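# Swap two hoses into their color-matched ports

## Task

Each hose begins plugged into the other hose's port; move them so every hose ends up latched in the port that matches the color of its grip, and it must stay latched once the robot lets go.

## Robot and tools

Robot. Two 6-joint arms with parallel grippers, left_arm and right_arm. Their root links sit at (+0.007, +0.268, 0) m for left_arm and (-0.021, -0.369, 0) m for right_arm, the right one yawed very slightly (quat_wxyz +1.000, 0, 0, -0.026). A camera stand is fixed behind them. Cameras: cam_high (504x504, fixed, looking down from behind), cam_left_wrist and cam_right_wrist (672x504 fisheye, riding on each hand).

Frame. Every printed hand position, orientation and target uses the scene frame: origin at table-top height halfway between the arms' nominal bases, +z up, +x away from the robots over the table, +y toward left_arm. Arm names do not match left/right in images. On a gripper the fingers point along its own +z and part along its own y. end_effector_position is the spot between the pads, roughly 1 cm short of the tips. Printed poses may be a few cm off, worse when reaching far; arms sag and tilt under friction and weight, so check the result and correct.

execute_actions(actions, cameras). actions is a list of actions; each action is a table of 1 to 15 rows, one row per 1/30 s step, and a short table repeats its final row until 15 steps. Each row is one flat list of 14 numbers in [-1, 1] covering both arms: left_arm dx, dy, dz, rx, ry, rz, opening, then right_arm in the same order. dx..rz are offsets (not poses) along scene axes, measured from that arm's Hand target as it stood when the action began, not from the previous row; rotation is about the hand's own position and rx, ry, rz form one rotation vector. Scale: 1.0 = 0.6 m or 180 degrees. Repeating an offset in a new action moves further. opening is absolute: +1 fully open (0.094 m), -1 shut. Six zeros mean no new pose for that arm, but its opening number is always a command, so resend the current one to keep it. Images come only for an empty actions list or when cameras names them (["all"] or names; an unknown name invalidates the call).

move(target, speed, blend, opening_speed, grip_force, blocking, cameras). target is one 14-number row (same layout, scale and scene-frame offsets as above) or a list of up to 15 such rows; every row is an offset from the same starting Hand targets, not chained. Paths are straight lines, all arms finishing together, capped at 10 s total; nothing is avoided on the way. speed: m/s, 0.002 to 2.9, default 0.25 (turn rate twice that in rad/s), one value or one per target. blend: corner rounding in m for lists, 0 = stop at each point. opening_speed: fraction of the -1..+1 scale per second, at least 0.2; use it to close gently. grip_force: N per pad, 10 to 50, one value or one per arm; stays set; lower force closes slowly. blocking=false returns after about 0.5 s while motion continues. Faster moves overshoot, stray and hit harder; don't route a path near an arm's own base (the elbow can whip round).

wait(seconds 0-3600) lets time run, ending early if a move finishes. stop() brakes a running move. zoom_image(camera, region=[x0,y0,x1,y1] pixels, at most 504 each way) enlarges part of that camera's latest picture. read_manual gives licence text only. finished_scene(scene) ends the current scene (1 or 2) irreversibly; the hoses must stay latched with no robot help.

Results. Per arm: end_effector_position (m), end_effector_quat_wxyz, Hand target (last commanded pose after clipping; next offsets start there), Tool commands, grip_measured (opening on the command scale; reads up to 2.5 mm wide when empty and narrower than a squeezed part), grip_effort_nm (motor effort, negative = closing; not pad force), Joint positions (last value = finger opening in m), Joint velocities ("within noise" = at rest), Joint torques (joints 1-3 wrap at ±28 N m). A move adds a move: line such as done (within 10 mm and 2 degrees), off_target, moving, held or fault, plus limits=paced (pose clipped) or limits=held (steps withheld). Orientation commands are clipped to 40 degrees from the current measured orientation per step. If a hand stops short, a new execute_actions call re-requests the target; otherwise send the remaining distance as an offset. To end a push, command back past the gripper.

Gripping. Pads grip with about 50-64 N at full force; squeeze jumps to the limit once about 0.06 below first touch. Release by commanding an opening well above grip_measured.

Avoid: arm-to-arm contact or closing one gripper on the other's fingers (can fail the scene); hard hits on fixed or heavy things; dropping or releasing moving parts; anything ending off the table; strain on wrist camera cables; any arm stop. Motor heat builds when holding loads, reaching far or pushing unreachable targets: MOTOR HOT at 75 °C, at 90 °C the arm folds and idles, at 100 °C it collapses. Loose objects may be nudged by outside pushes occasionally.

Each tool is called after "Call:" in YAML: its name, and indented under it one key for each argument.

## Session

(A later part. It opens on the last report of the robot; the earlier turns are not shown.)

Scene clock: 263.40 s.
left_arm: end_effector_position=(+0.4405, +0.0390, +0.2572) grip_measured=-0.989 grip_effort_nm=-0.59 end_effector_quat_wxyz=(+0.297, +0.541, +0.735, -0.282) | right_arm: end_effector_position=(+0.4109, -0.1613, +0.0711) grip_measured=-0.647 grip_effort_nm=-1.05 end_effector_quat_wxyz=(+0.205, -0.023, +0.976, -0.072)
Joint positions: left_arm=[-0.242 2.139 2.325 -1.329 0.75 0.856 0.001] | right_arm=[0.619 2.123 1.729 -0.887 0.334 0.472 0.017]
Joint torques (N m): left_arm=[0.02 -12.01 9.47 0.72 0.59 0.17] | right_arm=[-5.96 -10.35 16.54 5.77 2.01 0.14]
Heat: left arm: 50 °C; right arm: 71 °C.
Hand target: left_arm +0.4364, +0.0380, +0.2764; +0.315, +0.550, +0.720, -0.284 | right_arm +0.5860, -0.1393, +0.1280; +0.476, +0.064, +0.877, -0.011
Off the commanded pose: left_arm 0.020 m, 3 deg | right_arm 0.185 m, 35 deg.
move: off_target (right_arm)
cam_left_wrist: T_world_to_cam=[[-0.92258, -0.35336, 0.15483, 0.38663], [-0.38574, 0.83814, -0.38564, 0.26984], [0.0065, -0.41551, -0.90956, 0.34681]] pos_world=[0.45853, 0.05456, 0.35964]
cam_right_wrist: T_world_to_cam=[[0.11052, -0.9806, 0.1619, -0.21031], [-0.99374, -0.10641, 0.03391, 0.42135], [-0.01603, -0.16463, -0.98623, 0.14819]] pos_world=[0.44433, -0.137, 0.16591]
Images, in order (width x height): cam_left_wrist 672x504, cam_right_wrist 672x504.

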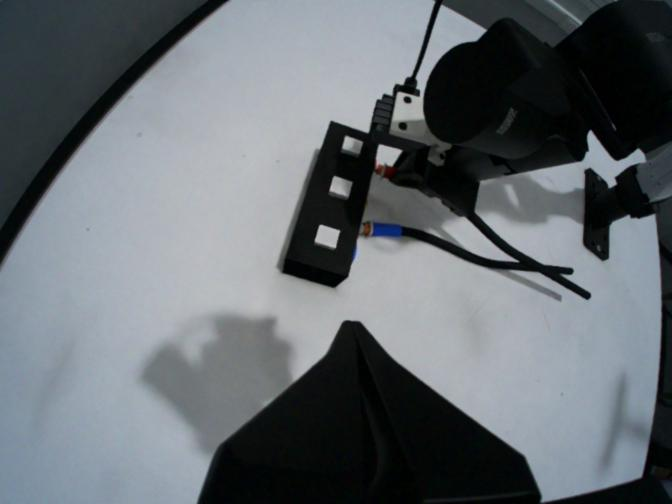

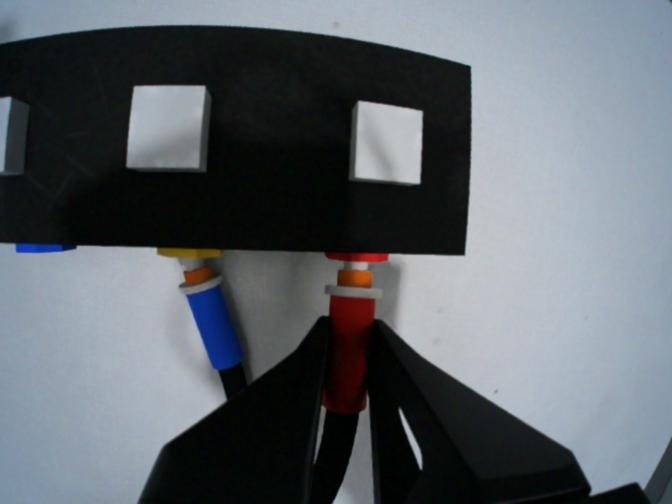

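Call:
move:
  target:
    - [0,0,0,0,0,0,-1,-0.297,-0.036,-0.08,-0.01,0.11,0.02,-1]
    - [0,0,0,0,0,0,-1,-0.297,-0.036,-0.08,-0.01,0.11,0.02,-0.4]
    - [0,0,0,0,0,0,-1,-0.31,-0.034,-0.085,-0.015,0.04,0.03,-0.4]
    - [0,0,0,0,0,0,-1,-0.33,-0.033,-0.092,-0.015,-0.028,0.039,-0.4]
  speed: 0.15
  opening_speed: 0.8
  cameras: ["cam_right_wrist","cam_left_wrist"]

Call:
zoom_image:
  camera: "cam_left_wrist"
  region: [330, 100, 480, 280]

Call:
zoom_image:
  camera: "cam_right_wrist"
  region: [250, 100, 450, 300]

Scene clock: 269.67 s.
left_arm: end_effector_position=(+0.4405, +0.0390, +0.2572) grip_measured=-0.989 grip_effort_nm=-0.60 end_effector_quat_wxyz=(+0.297, +0.541, +0.735, -0.282) | right_arm: end_effector_position=(+0.3893, -0.1587, +0.0618) grip_measured=-0.402 grip_effort_nm=0.11 end_effector_quat_wxyz=(+0.503, -0.003, +0.865, -0.004)
Joint positions: left_arm=[-0.242 2.139 2.325 -1.329 0.75 0.856 0.001] | right_arm=[0.735 1.853 0.844 0.373 0.586 0.376 0.028]
Joint torques (N m): left_arm=[0.02 -12.01 9.46 0.72 0.58 0.17] | right_arm=[0.51 -11.06 4.48 2.28 0.3 -0.01]
Heat: left arm: 50 °C; right arm: 67 °C.
Hand target: left_arm +0.4364, +0.0380, +0.2764; +0.315, +0.550, +0.720, -0.284 | right_arm +0.3881, -0.1591, +0.0728; +0.515, -0.001, +0.857, +0.000
Off the commanded pose: left_arm 0.020 m, 3 deg | right_arm 0.011 m, 2 deg.
move: off_target (right_arm); target 2's new opening was sent with right_arm's hand 0.019 m and 4 deg from that target
cam_left_wrist: T_world_to_cam=[[-0.92258, -0.35336, 0.15483, 0.38663], [-0.38574, 0.83814, -0.38564, 0.26984], [0.0065, -0.41551, -0.90956, 0.34681]] pos_world=[0.45853, 0.05456, 0.35964]
cam_right_wrist: T_world_to_cam=[[0.06912, -0.99464, 0.07693, -0.18475], [-0.81041, -0.10095, -0.5771, 0.36771], [0.58177, -0.02245, -0.81304, -0.08174]] pos_world=[0.35832, -0.14848, 0.15996]
Images, in order (width x height): cam_left_wrist 672x504, cam_right_wrist 672x504.

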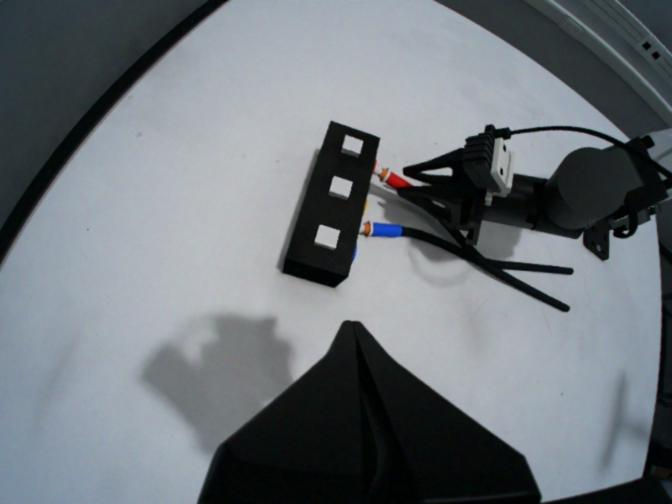

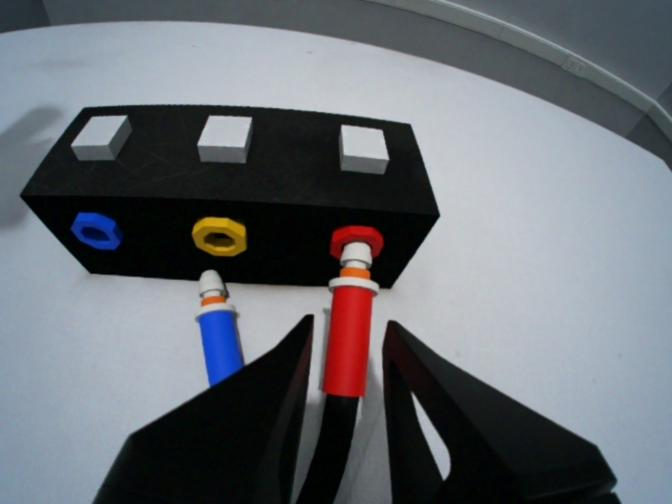

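Scaled by 2.800 from the camera's image (finer frame: 960x720).

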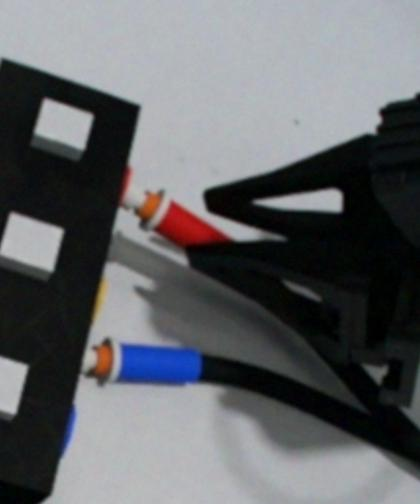

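Scaled by 2.520 from the camera's image (finer frame: 960x720).

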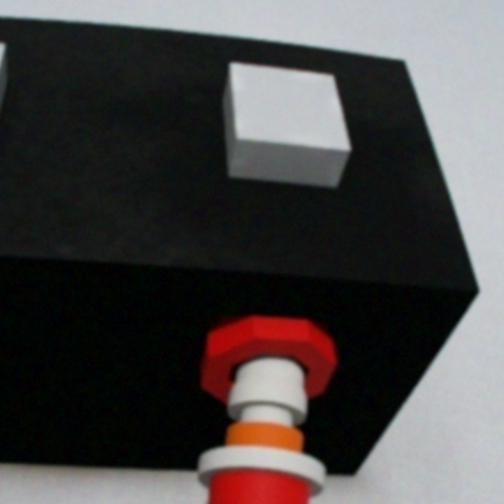

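Call:
move:
  target:
    - [0,0,0,0,0,0,-1,0.0,-0.006,-0.035,0,0,0,-0.4]
    - [0,0,0,0,0,0,-1,0.0,-0.006,-0.035,0,0,0,-1]
    - [0,0,0,0,0,0,-1,0.0,0,0.01,0,0.05,0.0,-1]
  speed: 0.1
  opening_speed: 0.8
  cameras: ["cam_right_wrist","cam_left_wrist"]

Call:
zoom_image:
  camera: "cam_left_wrist"
  region: [330, 100, 480, 280]

Call:
zoom_image:
  camera: "cam_right_wrist"
  region: [250, 100, 450, 300]

Scene clock: 273.60 s.
left_arm: end_effector_position=(+0.4405, +0.0390, +0.2572) grip_measured=-0.989 grip_effort_nm=-0.60 end_effector_quat_wxyz=(+0.297, +0.541, +0.735, -0.282) | right_arm: end_effector_position=(+0.3773, -0.1659, +0.0524) grip_measured=-0.974 grip_effort_nm=-1.04 end_effector_quat_wxyz=(+0.423, -0.016, +0.906, -0.023)
Joint positions: left_arm=[-0.242 2.139 2.325 -1.329 0.75 0.856 0.001] | right_arm=[0.717 1.819 0.937 0.052 0.518 0.425 0.001]
Joint torques (N m): left_arm=[0.02 -12.03 9.5 0.72 0.58 0.17] | right_arm=[-0.27 -11.55 8.95 1.81 0.16 0.2]
Heat: left arm: 50 °C; right arm: 65 °C.
Hand target: left_arm +0.4364, +0.0380, +0.2764; +0.315, +0.550, +0.720, -0.284 | right_arm +0.3881, -0.1591, +0.0787; +0.446, -0.001, +0.895, +0.000
Off the commanded pose: left_arm 0.020 m, 3 deg | right_arm 0.029 m, 4 deg.
move: off_target (right_arm); target 2's new opening was sent with right_arm's hand 0.011 m and 1 deg from that target
cam_left_wrist: T_world_to_cam=[[-0.92258, -0.35336, 0.15483, 0.38663], [-0.38574, 0.83814, -0.38564, 0.26984], [0.0065, -0.41551, -0.90956, 0.34681]] pos_world=[0.45853, 0.05456, 0.35964]
cam_right_wrist: T_world_to_cam=[[0.08988, -0.99008, 0.108, -0.19911], [-0.89921, -0.12729, -0.41858, 0.37275], [0.42817, -0.0595, -0.90173, -0.02611]] pos_world=[0.36426, -0.15124, 0.15398]
Images, in order (width x height): cam_left_wrist 672x504, cam_right_wrist 672x504.

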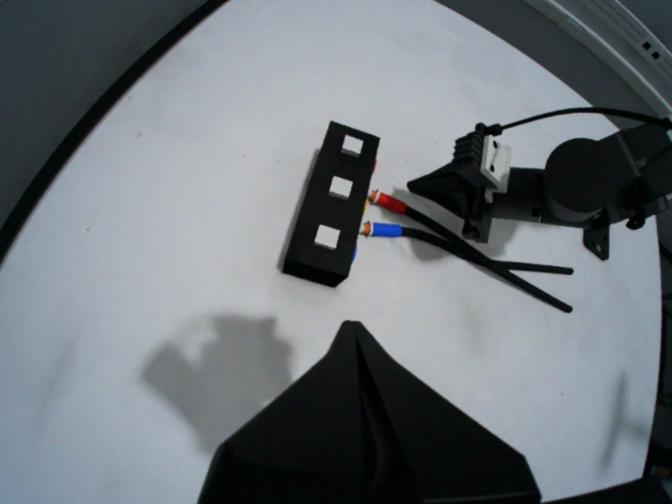

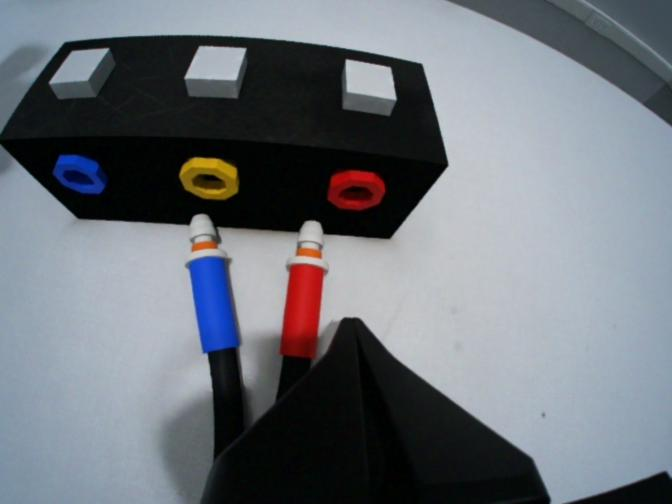

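Scaled by 2.800 from the camera's image (finer frame: 960x720).

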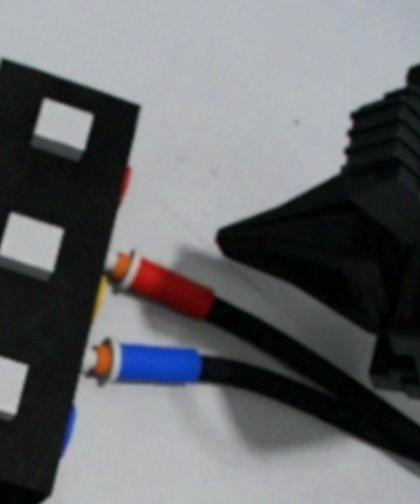

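Scaled by 2.520 from the camera's image (finer frame: 960x720).

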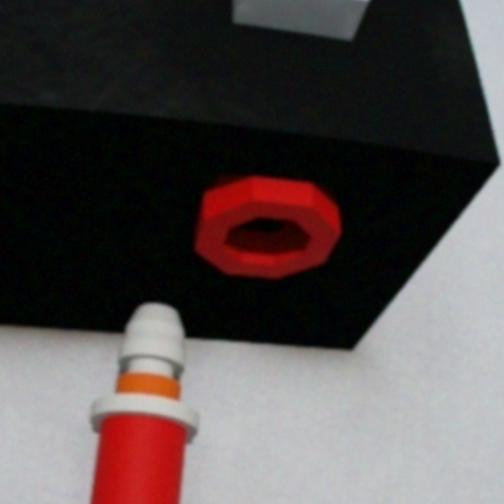

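Call:
move:
  target:
    - [0,0,0,0,0,0,-1,-0.01,0.02,0.04,0,0,0,-0.4]
    - [0,0,0,0,0,0,-1,-0.01,0.02,-0.06,0,0,0.0,-0.4]
    - [0,0,0,0,0,0,-1,-0.01,0.02,-0.125,0,0,0.0,-0.4]
  speed: 0.12
  cameras: ["cam_right_wrist","cam_left_wrist"]

Call:
zoom_image:
  camera: "cam_left_wrist"
  region: [330, 100, 480, 280]

Scene clock: 277.13 s.
left_arm: end_effector_position=(+0.4405, +0.0390, +0.2572) grip_measured=-0.989 grip_effort_nm=-0.60 end_effector_quat_wxyz=(+0.297, +0.541, +0.735, -0.282) | right_arm: end_effector_position=(+0.3904, -0.1458, +0.0245) grip_measured=-0.402 grip_effort_nm=0.11 end_effector_quat_wxyz=(+0.464, +0.009, +0.886, +0.005)
Joint positions: left_arm=[-0.242 2.139 2.325 -1.329 0.75 0.856 0.001] | right_arm=[0.745 1.966 0.908 0.326 0.553 0.462 0.028]
Joint torques (N m): left_arm=[0.03 -12.01 9.47 0.72 0.58 0.17] | right_arm=[0.73 -6.79 3.74 2.01 0.07 0.12]
Heat: left arm: 50 °C; right arm: 63 °C.
Hand target: left_arm +0.4364, +0.0380, +0.2764; +0.315, +0.550, +0.720, -0.284 | right_arm +0.3821, -0.1471, +0.0037; +0.446, -0.001, +0.895, +0.000
Off the commanded pose: left_arm 0.020 m, 3 deg | right_arm 0.022 m, 3 deg.
move: off_target (right_arm)
cam_left_wrist: T_world_to_cam=[[-0.92258, -0.35336, 0.15483, 0.38663], [-0.38574, 0.83814, -0.38564, 0.26984], [0.0065, -0.41551, -0.90956, 0.34681]] pos_world=[0.45853, 0.05456, 0.35964]
cam_right_wrist: T_world_to_cam=[[0.06402, -0.99699, 0.04369, -0.16668], [-0.85889, -0.07734, -0.50629, 0.36907], [0.50814, -0.00511, -0.86126, -0.07994]] pos_world=[0.36829, -0.13805, 0.12529]
Images, in order (width x height): cam_left_wrist 672x504, cam_right_wrist 672x504.

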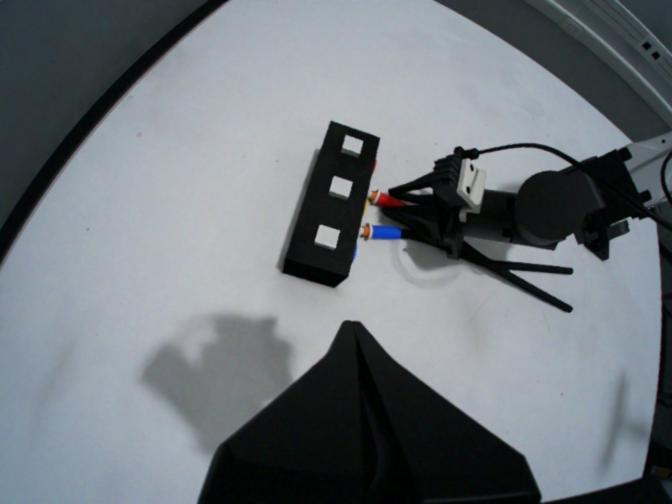

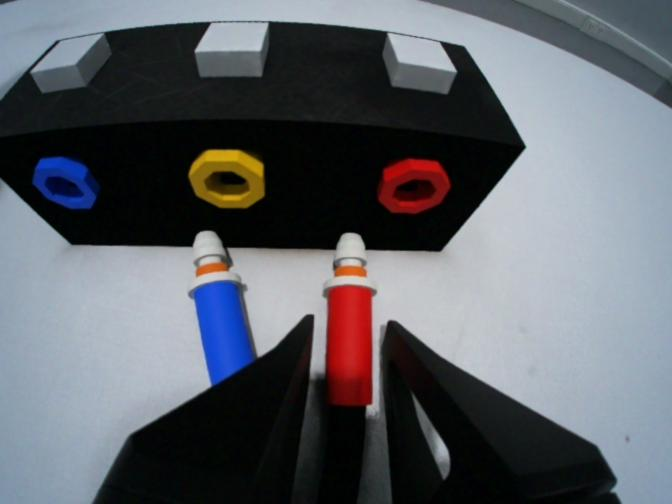

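Scaled by 2.800 from the camera's image (finer frame: 960x720).

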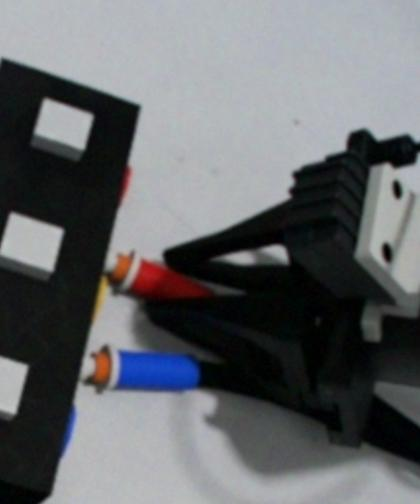

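Call:
move:
  target:
    - [0,0,0,0,0,0,-1,-0.01,0,-0.02,0,0,0,-0.4]
    - [0,0,0,0,0,0,-1,-0.01,0,-0.02,0,0,0.0,-1]
    - [0,0,0,0,0,0,-1,-0.06,-0.0,0.03,0,-0.012,0.0,-1]
    - [0,0,0,0,0,0,-1,-0.05,-0.017,0.134,0,-0.015,0.0,-1]
  speed: 0.12
  opening_speed: 0.8
  cameras: ["cam_right_wrist","cam_left_wrist"]

Call:
zoom_image:
  camera: "cam_left_wrist"
  region: [330, 100, 480, 280]

Scene clock: 281.37 s.
left_arm: end_effector_position=(+0.4405, +0.0390, +0.2572) grip_measured=-0.989 grip_effort_nm=-0.60 end_effector_quat_wxyz=(+0.297, +0.541, +0.735, -0.282) | right_arm: end_effector_position=(+0.3418, -0.1655, +0.0587) grip_measured=-0.643 grip_effort_nm=-1.05 end_effector_quat_wxyz=(+0.445, -0.010, +0.895, -0.021)
Joint positions: left_arm=[-0.242 2.139 2.325 -1.329 0.75 0.856 0.001] | right_arm=[0.801 1.717 0.805 0.092 0.6 0.486 0.017]
Joint torques (N m): left_arm=[0.01 -12.01 9.47 0.72 0.59 0.17] | right_arm=[-0.16 -10.44 8.87 1.86 0.19 0]
Heat: left arm: 50 °C; right arm: 61 °C.
Hand target: left_arm +0.4364, +0.0380, +0.2764; +0.315, +0.550, +0.720, -0.284 | right_arm +0.3521, -0.1573, +0.0841; +0.467, -0.001, +0.884, +0.000
Off the commanded pose: left_arm 0.020 m, 3 deg | right_arm 0.029 m, 4 deg.
move: off_target (right_arm); target 2's new opening was sent with right_arm's hand 0.036 m and 5 deg from that target
cam_left_wrist: T_world_to_cam=[[-0.92258, -0.35336, 0.15483, 0.38663], [-0.38574, 0.83814, -0.38564, 0.26984], [0.0065, -0.41551, -0.90956, 0.34681]] pos_world=[0.45853, 0.05456, 0.35964]
cam_right_wrist: T_world_to_cam=[[0.07542, -0.99176, 0.10361, -0.19115], [-0.87899, -0.11518, -0.46271, 0.34114], [0.47083, -0.05617, -0.88043, -0.0205]] pos_world=[0.32393, -0.15144, 0.1596]
Images, in order (width x height): cam_left_wrist 672x504, cam_right_wrist 672x504.

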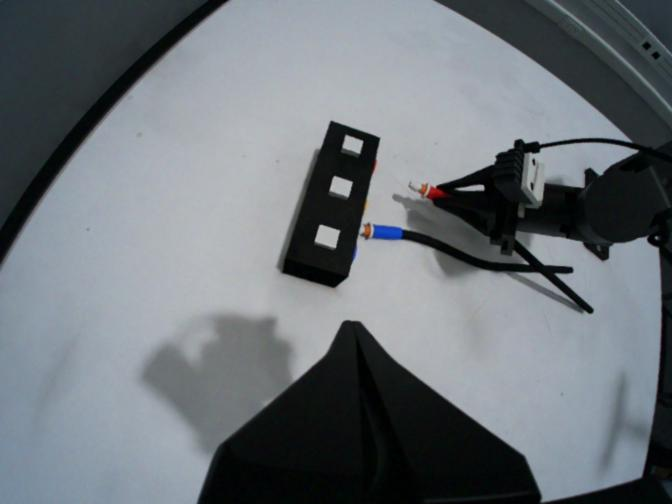

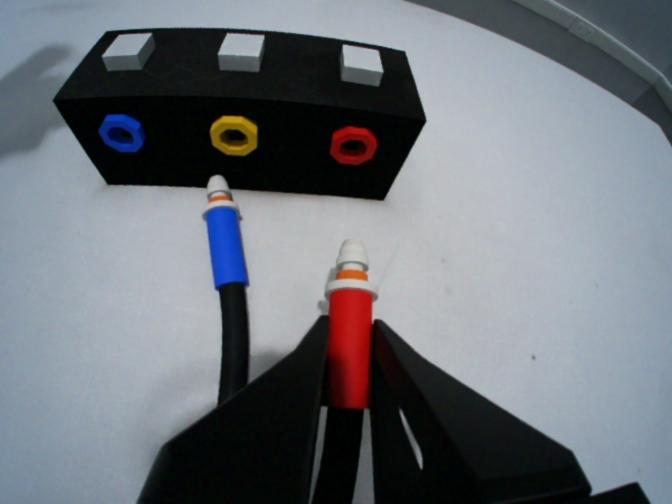

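Scaled by 2.800 from the camera's image (finer frame: 960x720).

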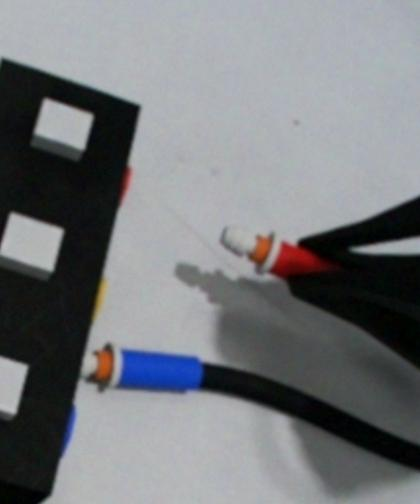

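Call:
move:
  target:
    - [0,0,0,0,0,0,-1,0.025,0.003,0.008,0,0,0.006,-1]
    - [0,0,0,0,0,0,-1,0.06,0.003,0.008,0,0,0.006,-1]
  speed: 0.08
  cameras: ["cam_right_wrist","cam_left_wrist"]

Call:
zoom_image:
  camera: "cam_left_wrist"
  region: [330, 100, 480, 280]

Call:
zoom_image:
  camera: "cam_right_wrist"
  region: [250, 100, 450, 300]

Scene clock: 283.83 s.
left_arm: end_effector_position=(+0.4405, +0.0390, +0.2572) grip_measured=-0.989 grip_effort_nm=-0.60 end_effector_quat_wxyz=(+0.297, +0.541, +0.735, -0.282) | right_arm: end_effector_position=(+0.3776, -0.1634, +0.0807) grip_measured=-0.643 grip_effort_nm=-1.04 end_effector_quat_wxyz=(+0.457, -0.010, +0.890, -0.005)
Joint positions: left_arm=[-0.242 2.139 2.325 -1.329 0.75 0.856 0.001] | right_arm=[0.726 1.746 0.911 0.091 0.532 0.414 0.017]
Joint torques (N m): left_arm=[0.02 -12.01 9.48 0.72 0.59 0.17] | right_arm=[-0.01 -6.76 9.58 2.08 0.15 -0.01]
Heat: left arm: 50 °C; right arm: 61 °C.
Hand target: left_arm +0.4364, +0.0380, +0.2764; +0.315, +0.550, +0.720, -0.284 | right_arm +0.3882, -0.1555, +0.0890; +0.467, -0.009, +0.884, +0.004
Off the commanded pose: left_arm 0.020 m, 3 deg | right_arm 0.015 m, 2 deg.
move: off_target (right_arm)
cam_left_wrist: T_world_to_cam=[[-0.92258, -0.35336, 0.15483, 0.38663], [-0.38574, 0.83814, -0.38564, 0.26984], [0.0065, -0.41551, -0.90956, 0.34681]] pos_world=[0.45853, 0.05456, 0.35964]
cam_right_wrist: T_world_to_cam=[[0.0885, -0.99308, 0.07719, -0.19714], [-0.86507, -0.11505, -0.48829, 0.37992], [0.49379, -0.02356, -0.86926, -0.02201]] pos_world=[0.35697, -0.15258, 0.1816]
Images, in order (width x height): cam_left_wrist 672x504, cam_right_wrist 672x504.

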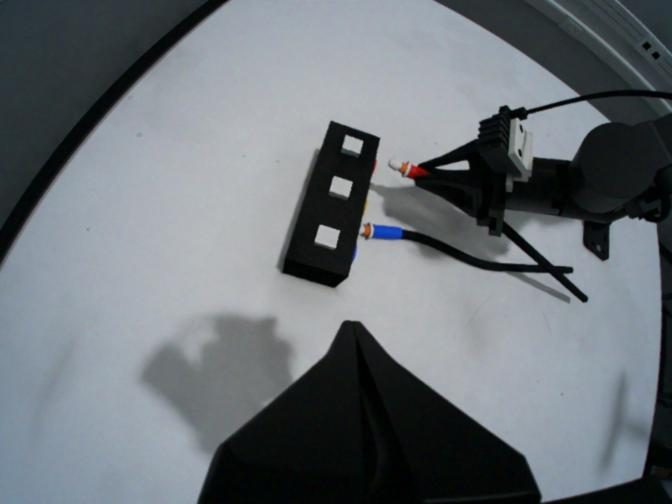

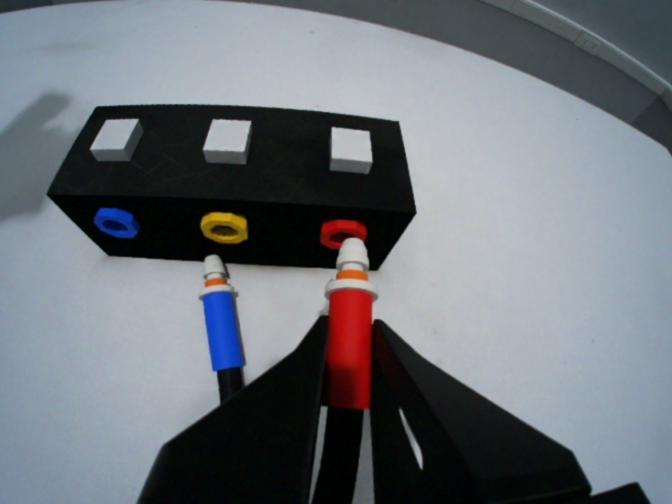

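Scaled by 2.800 from the camera's image (finer frame: 960x720).

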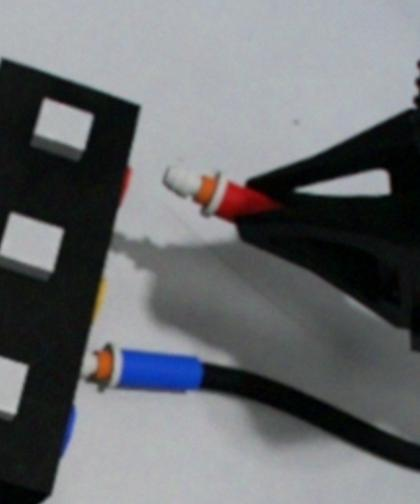

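Scaled by 2.520 from the camera's image (finer frame: 960x720).

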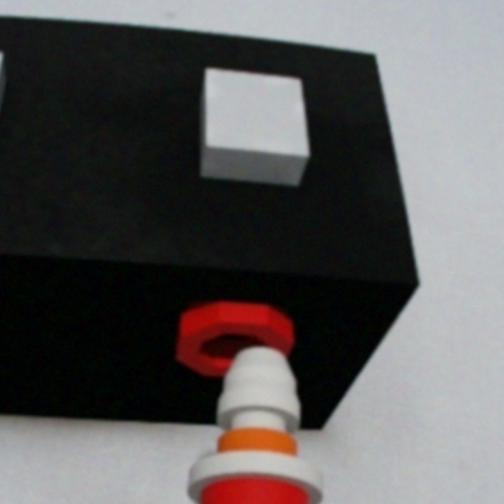

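Call:
move:
  target:
    - [0,0,0,0,0,0,-1,-0.02,0.014,-0.04,0,0,0,-1]
    - [0,0,0,0,0,0,-1,0.0,0.009,-0.027,0,0,0,-1]
  speed: 0.08
  cameras: ["cam_right_wrist","cam_left_wrist"]

Call:
zoom_image:
  camera: "cam_left_wrist"
  region: [330, 100, 480, 280]

Call:
zoom_image:
  camera: "cam_right_wrist"
  region: [250, 100, 450, 300]

Scene clock: 287.07 s.
left_arm: end_effector_position=(+0.4405, +0.0390, +0.2572) grip_measured=-0.989 grip_effort_nm=-0.60 end_effector_quat_wxyz=(+0.297, +0.541, +0.735, -0.282) | right_arm: end_effector_position=(+0.3821, -0.1548, +0.0727) grip_measured=-0.643 grip_effort_nm=-1.05 end_effector_quat_wxyz=(+0.466, -0.006, +0.885, +0.002)
Joint positions: left_arm=[-0.242 2.139 2.325 -1.329 0.75 0.856 0.001] | right_arm=[0.738 1.793 0.911 0.16 0.541 0.424 0.017]
Joint torques (N m): left_arm=[0.02 -12.03 9.48 0.72 0.58 0.17] | right_arm=[0.09 -6.68 8.29 2 0.14 -0.02]
Heat: left arm: 50 °C; right arm: 60 °C.
Hand target: left_arm +0.4364, +0.0380, +0.2764; +0.315, +0.550, +0.720, -0.284 | right_arm +0.3881, -0.1500, +0.0728; +0.467, -0.009, +0.884, +0.004
Off the commanded pose: left_arm 0.020 m, 3 deg | right_arm 0.008 m, 0 deg.
move: done
cam_left_wrist: T_world_to_cam=[[-0.92258, -0.35336, 0.15483, 0.38663], [-0.38574, 0.83814, -0.38564, 0.26984], [0.0065, -0.41551, -0.90956, 0.34681]] pos_world=[0.45853, 0.05456, 0.35964]
cam_right_wrist: T_world_to_cam=[[0.08688, -0.99423, 0.06295, -0.18685], [-0.85491, -0.10685, -0.50766, 0.37968], [0.51145, -0.00971, -0.85925, -0.03632]] pos_world=[0.3594, -0.14556, 0.1733]
Images, in order (width x height): cam_left_wrist 672x504, cam_right_wrist 672x504.

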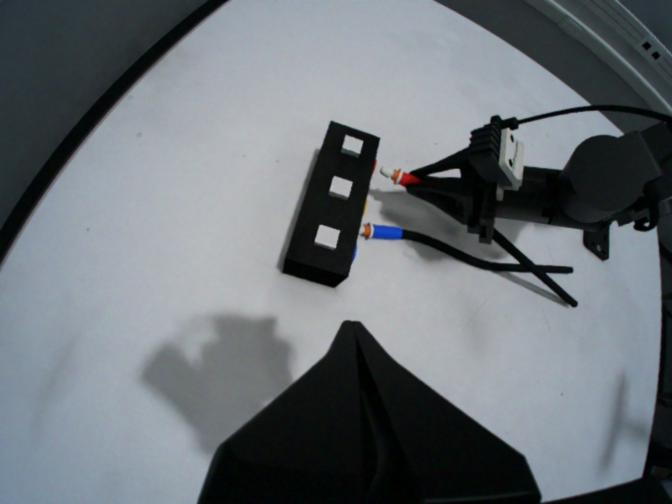

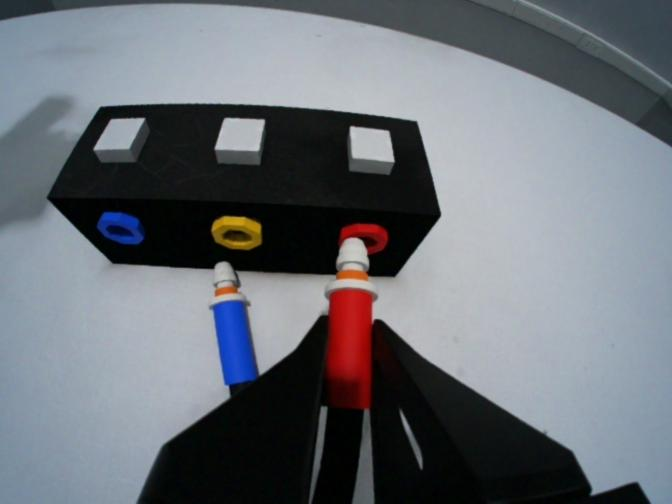

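Scaled by 2.800 from the camera's image (finer frame: 960x720).

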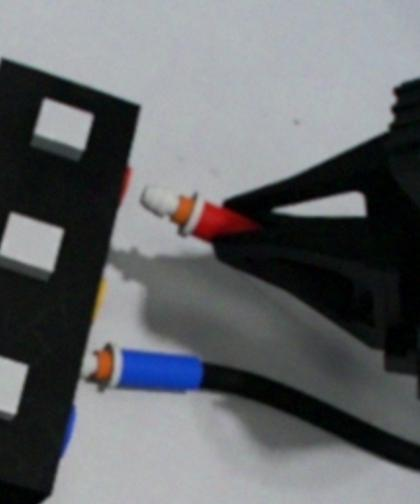

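Scaled by 2.520 from the camera's image (finer frame: 960x720).

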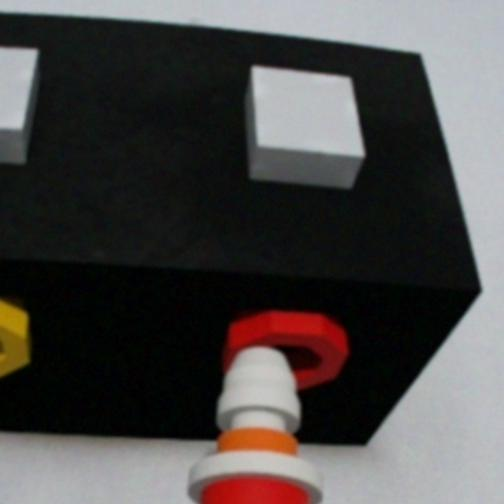

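Call:
move:
  target:
    - [0,0,0,0,0,0,-1,-0.025,-0.015,-0.03,0,0.022,0.015,-1]
    - [0,0,0,0,0,0,-1,0.0,-0.009,-0.012,0,0.022,0.015,-1]
  speed: 0.08
  cameras: ["cam_right_wrist","cam_left_wrist"]

Call:
zoom_image:
  camera: "cam_left_wrist"
  region: [330, 100, 480, 280]

Call:
zoom_image:
  camera: "cam_right_wrist"
  region: [250, 100, 450, 300]

Scene clock: 290.90 s.
left_arm: end_effector_position=(+0.4405, +0.0390, +0.2572) grip_measured=-0.989 grip_effort_nm=-0.60 end_effector_quat_wxyz=(+0.297, +0.541, +0.735, -0.282) | right_arm: end_effector_position=(+0.3783, -0.1617, +0.0570) grip_measured=-0.643 grip_effort_nm=-1.04 end_effector_quat_wxyz=(+0.427, -0.030, +0.904, +0.008)
Joint positions: left_arm=[-0.242 2.139 2.325 -1.329 0.75 0.856 0.001] | right_arm=[0.698 1.793 0.91 0.1 0.447 0.392 0.017]
Joint torques (N m): left_arm=[0.03 -12.01 9.48 0.72 0.58 0.17] | right_arm=[-0.14 -7.58 9.18 1.94 0.14 0]
Heat: left arm: 50 °C; right arm: 60 °C.
Hand target: left_arm +0.4364, +0.0380, +0.2764; +0.315, +0.550, +0.720, -0.284 | right_arm +0.3882, -0.1556, +0.0656; +0.436, -0.029, +0.899, +0.015
Off the commanded pose: left_arm 0.020 m, 3 deg | right_arm 0.014 m, 1 deg.
move: off_target (right_arm)
cam_left_wrist: T_world_to_cam=[[-0.92258, -0.35336, 0.15483, 0.38663], [-0.38574, 0.83814, -0.38564, 0.26984], [0.0065, -0.41551, -0.90956, 0.34681]] pos_world=[0.45853, 0.05456, 0.35964]
cam_right_wrist: T_world_to_cam=[[0.1402, -0.98797, 0.06524, -0.21183], [-0.88937, -0.15462, -0.43025, 0.36862], [0.43517, 0.0023, -0.90035, -0.01484]] pos_world=[0.364, -0.15225, 0.15906]
Images, in order (width x height): cam_left_wrist 672x504, cam_right_wrist 672x504.

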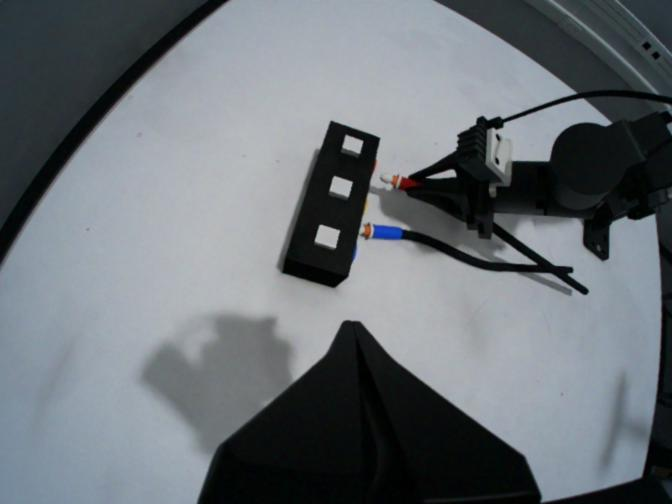

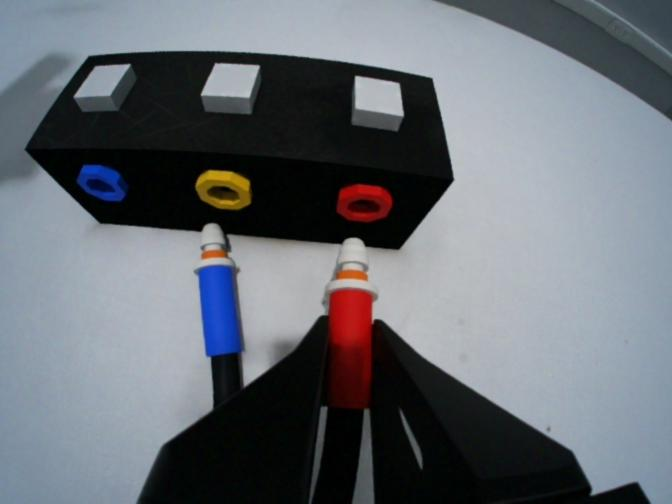

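Scaled by 2.800 from the camera's image (finer frame: 960x720).

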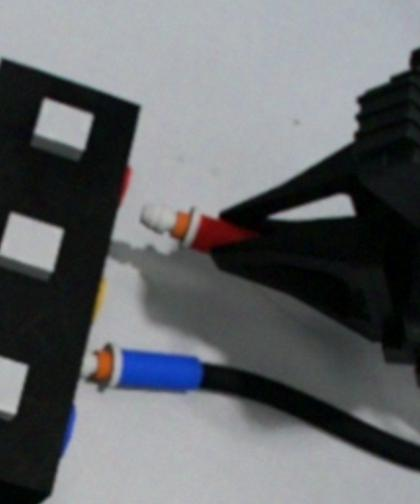

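Scaled by 2.520 from the camera's image (finer frame: 960x720).

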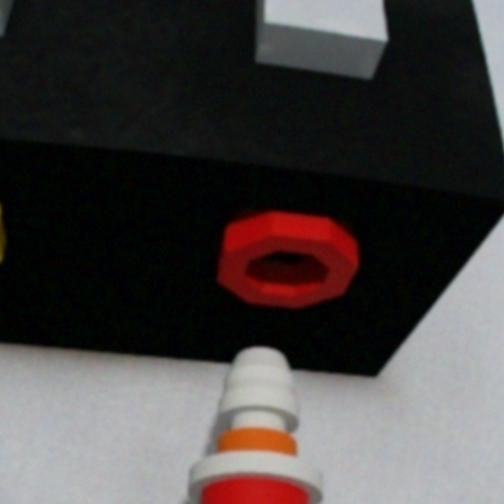

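Call:
move:
  target:
    - [0,0,0,0,0,0,-1,0.006,-0.009,0.018,0,0.004,0,-1]
  speed: 0.06
  cameras: ["cam_right_wrist","cam_left_wrist"]

Call:
zoom_image:
  camera: "cam_left_wrist"
  region: [330, 100, 480, 280]

Call:
zoom_image:
  camera: "cam_right_wrist"
  region: [250, 100, 450, 300]

Scene clock: 292.03 s.
left_arm: end_effector_position=(+0.4405, +0.0390, +0.2572) grip_measured=-0.989 grip_effort_nm=-0.60 end_effector_quat_wxyz=(+0.297, +0.541, +0.735, -0.282) | right_arm: end_effector_position=(+0.3806, -0.1682, +0.0562) grip_measured=-0.643 grip_effort_nm=-1.05 end_effector_quat_wxyz=(+0.411, -0.033, +0.911, +0.002)
Joint positions: left_arm=[-0.242 2.139 2.325 -1.329 0.75 0.856 0.001] | right_arm=[0.676 1.793 0.937 0.04 0.427 0.382 0.017]
Joint torques (N m): left_arm=[0.02 -12 9.48 0.72 0.59 0.17] | right_arm=[-0.05 -9.84 9.31 1.92 0.12 -0.03]
Heat: left arm: 50 °C; right arm: 59 °C.
Hand target: left_arm +0.4364, +0.0380, +0.2764; +0.315, +0.550, +0.720, -0.284 | right_arm +0.3917, -0.1610, +0.0763; +0.430, -0.029, +0.902, +0.016
Off the commanded pose: left_arm 0.020 m, 3 deg | right_arm 0.024 m, 3 deg.
move: off_target (right_arm)
cam_left_wrist: T_world_to_cam=[[-0.92258, -0.35336, 0.15483, 0.38663], [-0.38574, 0.83814, -0.38564, 0.26984], [0.0065, -0.41551, -0.90956, 0.34681]] pos_world=[0.45853, 0.05456, 0.35964]
cam_right_wrist: T_world_to_cam=[[0.14157, -0.98704, 0.07558, -0.21937], [-0.90394, -0.16002, -0.3966, 0.37202], [0.40356, -0.01217, -0.91487, -0.0062]] pos_world=[0.36984, -0.15708, 0.15845]
Images, in order (width x height): cam_left_wrist 672x504, cam_right_wrist 672x504.

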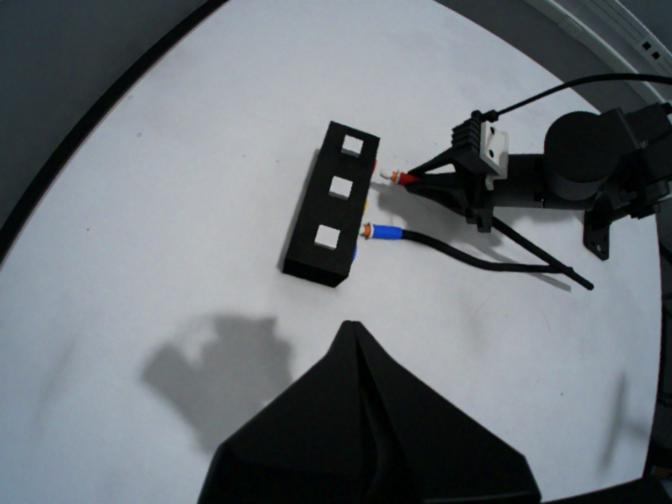

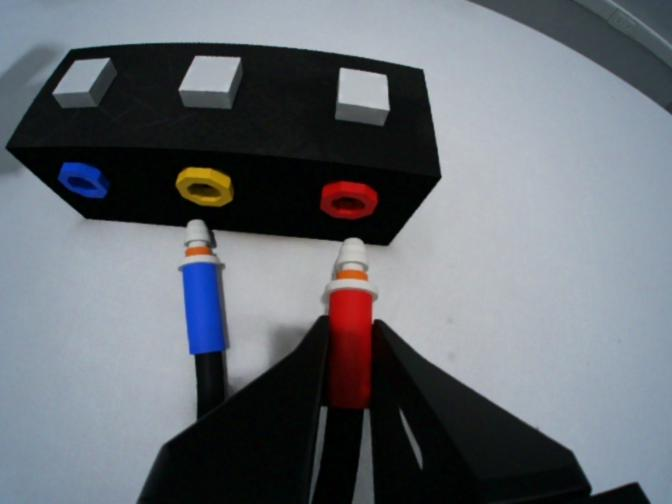

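Scaled by 2.800 from the camera's image (finer frame: 960x720).

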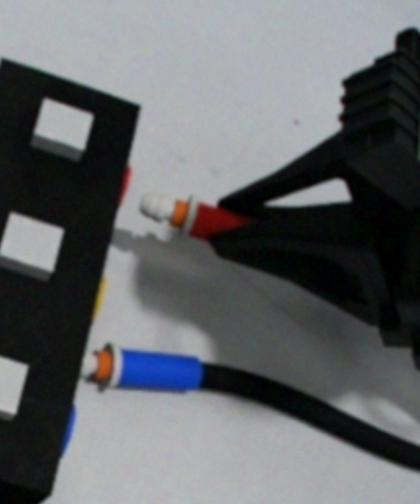

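Scaled by 2.520 from the camera's image (finer frame: 960x720).

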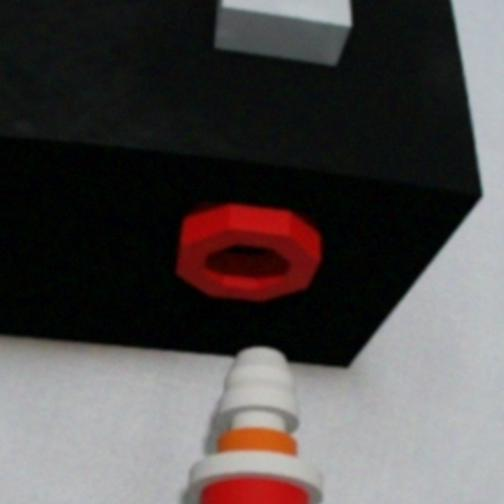

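Call:
move:
  target:
    - [0,0,0,0,0,0,-1,0.015,0.007,0.017,0,-0.006,0,-1]
  speed: 0.06
  cameras: ["cam_right_wrist","cam_left_wrist"]

Call:
zoom_image:
  camera: "cam_left_wrist"
  region: [330, 100, 480, 280]

Call:
zoom_image:
  camera: "cam_right_wrist"
  region: [250, 100, 450, 300]

Scene clock: 292.97 s.
left_arm: end_effector_position=(+0.4405, +0.0390, +0.2572) grip_measured=-0.989 grip_effort_nm=-0.60 end_effector_quat_wxyz=(+0.297, +0.541, +0.735, -0.282) | right_arm: end_effector_position=(+0.3898, -0.1616, +0.0703) grip_measured=-0.643 grip_effort_nm=-1.04 end_effector_quat_wxyz=(+0.422, -0.033, +0.906, +0.007)
Joint positions: left_arm=[-0.242 2.139 2.325 -1.329 0.75 0.856 0.001] | right_arm=[0.676 1.793 0.981 0.026 0.427 0.372 0.017]
Joint torques (N m): left_arm=[0.03 -12.01 9.48 0.73 0.58 0.17] | right_arm=[-0.24 -9.1 9.52 1.92 0.18 0.01]
Heat: left arm: 50 °C; right arm: 59 °C.
Hand target: left_arm +0.4364, +0.0380, +0.2764; +0.315, +0.550, +0.720, -0.284 | right_arm +0.4008, -0.1568, +0.0866; +0.439, -0.029, +0.898, +0.015
Off the commanded pose: left_arm 0.020 m, 3 deg | right_arm 0.020 m, 2 deg.
move: off_target (right_arm)
cam_left_wrist: T_world_to_cam=[[-0.92258, -0.35336, 0.15483, 0.38663], [-0.38574, 0.83814, -0.38564, 0.26984], [0.0065, -0.41551, -0.90956, 0.34681]] pos_world=[0.45853, 0.05456, 0.35964]
cam_right_wrist: T_world_to_cam=[[0.14588, -0.9869, 0.06889, -0.21646], [-0.89282, -0.16133, -0.42054, 0.3841], [0.42614, -0.00016, -0.90465, -0.00441]] pos_world=[0.37639, -0.15166, 0.17246]
Images, in order (width x height): cam_left_wrist 672x504, cam_right_wrist 672x504.

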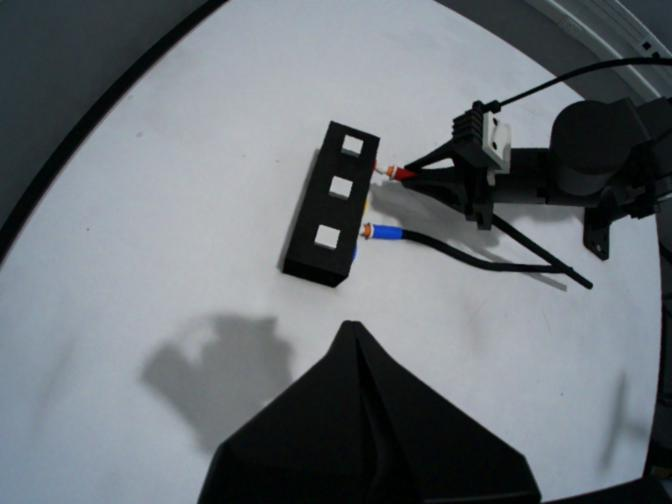

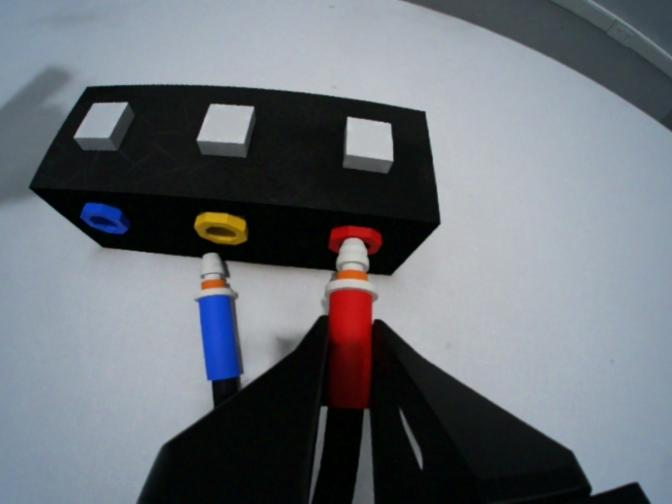

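Scaled by 2.800 from the camera's image (finer frame: 960x720).

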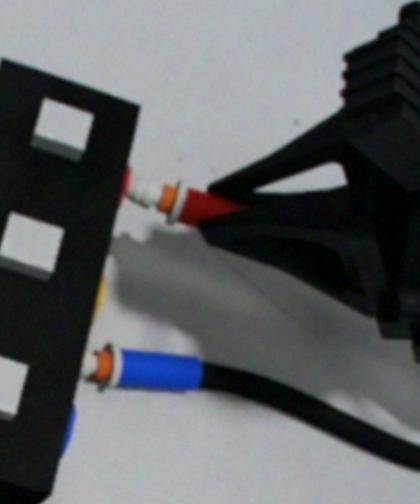

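Scaled by 2.520 from the camera's image (finer frame: 960x720).

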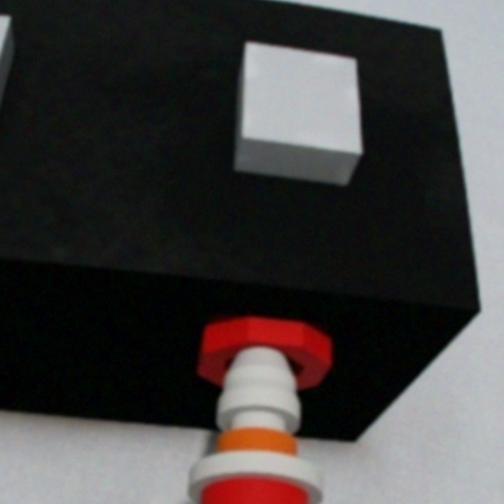

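Call:
move:
  target:
    - [0,0,0,0,0,0,-1,0.03,0.0,-0.012,0,0,0,-1]
    - [0,0,0,0,0,0,-1,0.07,0.0,0.0,0,-0.01,0,-1]
  speed: 0.08
  cameras: ["cam_right_wrist","cam_left_wrist"]

Call:
zoom_image:
  camera: "cam_left_wrist"
  region: [330, 100, 480, 280]

Call:
zoom_image:
  camera: "cam_right_wrist"
  region: [250, 100, 450, 300]

Scene clock: 294.57 s.
left_arm: end_effector_position=(+0.4405, +0.0390, +0.2572) grip_measured=-0.989 grip_effort_nm=-0.60 end_effector_quat_wxyz=(+0.297, +0.541, +0.735, -0.282) | right_arm: end_effector_position=(+0.4035, -0.1645, +0.0645) grip_measured=-0.643 grip_effort_nm=-1.05 end_effector_quat_wxyz=(+0.402, -0.053, +0.914, -0.005)
Joint positions: left_arm=[-0.242 2.139 2.325 -1.329 0.75 0.856 0.001] | right_arm=[0.642 1.845 1.058 -0.036 0.393 0.319 0.017]
Joint torques (N m): left_arm=[0.03 -12.01 9.47 0.73 0.58 0.17] | right_arm=[-2.32 -6.11 11.73 3.07 0.2 -0.04]
Heat: left arm: 50 °C; right arm: 59 °C.
Hand target: left_arm +0.4364, +0.0380, +0.2764; +0.315, +0.550, +0.720, -0.284 | right_arm +0.4427, -0.1567, +0.0866; +0.453, -0.030, +0.891, +0.015
Off the commanded pose: left_arm 0.020 m, 3 deg | right_arm 0.046 m, 7 deg.
move: off_target (right_arm)
cam_left_wrist: T_world_to_cam=[[-0.92258, -0.35336, 0.15483, 0.38663], [-0.38574, 0.83814, -0.38564, 0.26984], [0.0065, -0.41551, -0.90956, 0.34681]] pos_world=[0.45853, 0.05456, 0.35964]
cam_right_wrist: T_world_to_cam=[[0.17377, -0.97946, 0.1023, -0.23306], [-0.90522, -0.19978, -0.37506, 0.3892], [0.38779, -0.02743, -0.92134, -0.00342]] pos_world=[0.39414, -0.15061, 0.16666]
Images, in order (width x height): cam_left_wrist 672x504, cam_right_wrist 672x504.

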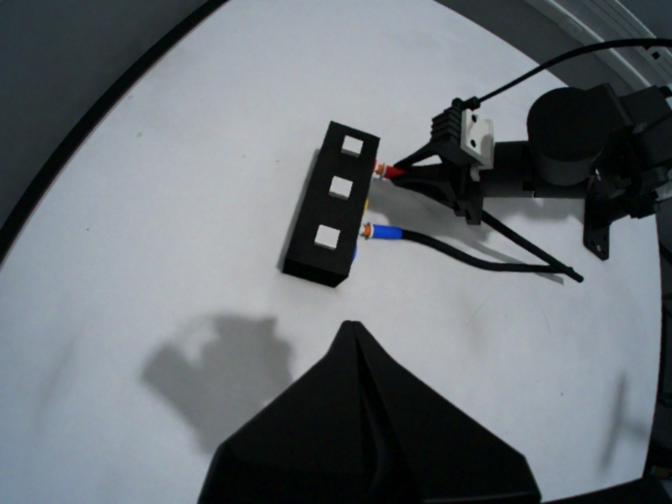

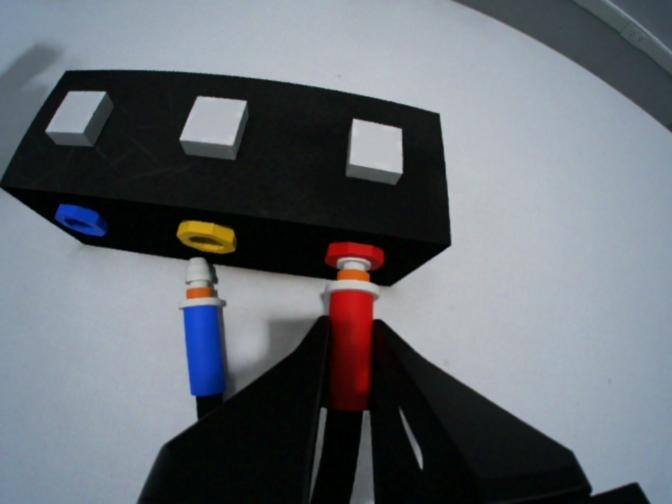

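Scaled by 2.800 from the camera's image (finer frame: 960x720).

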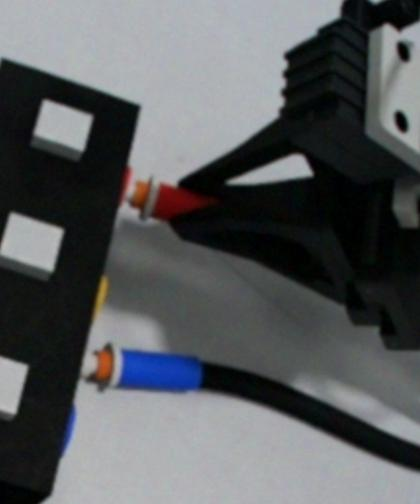

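Scaled by 2.520 from the camera's image (finer frame: 960x720).

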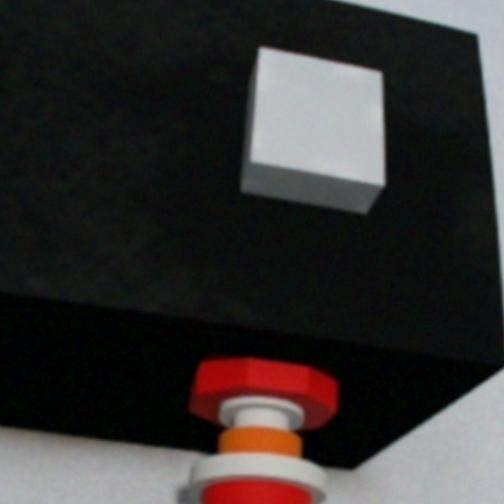

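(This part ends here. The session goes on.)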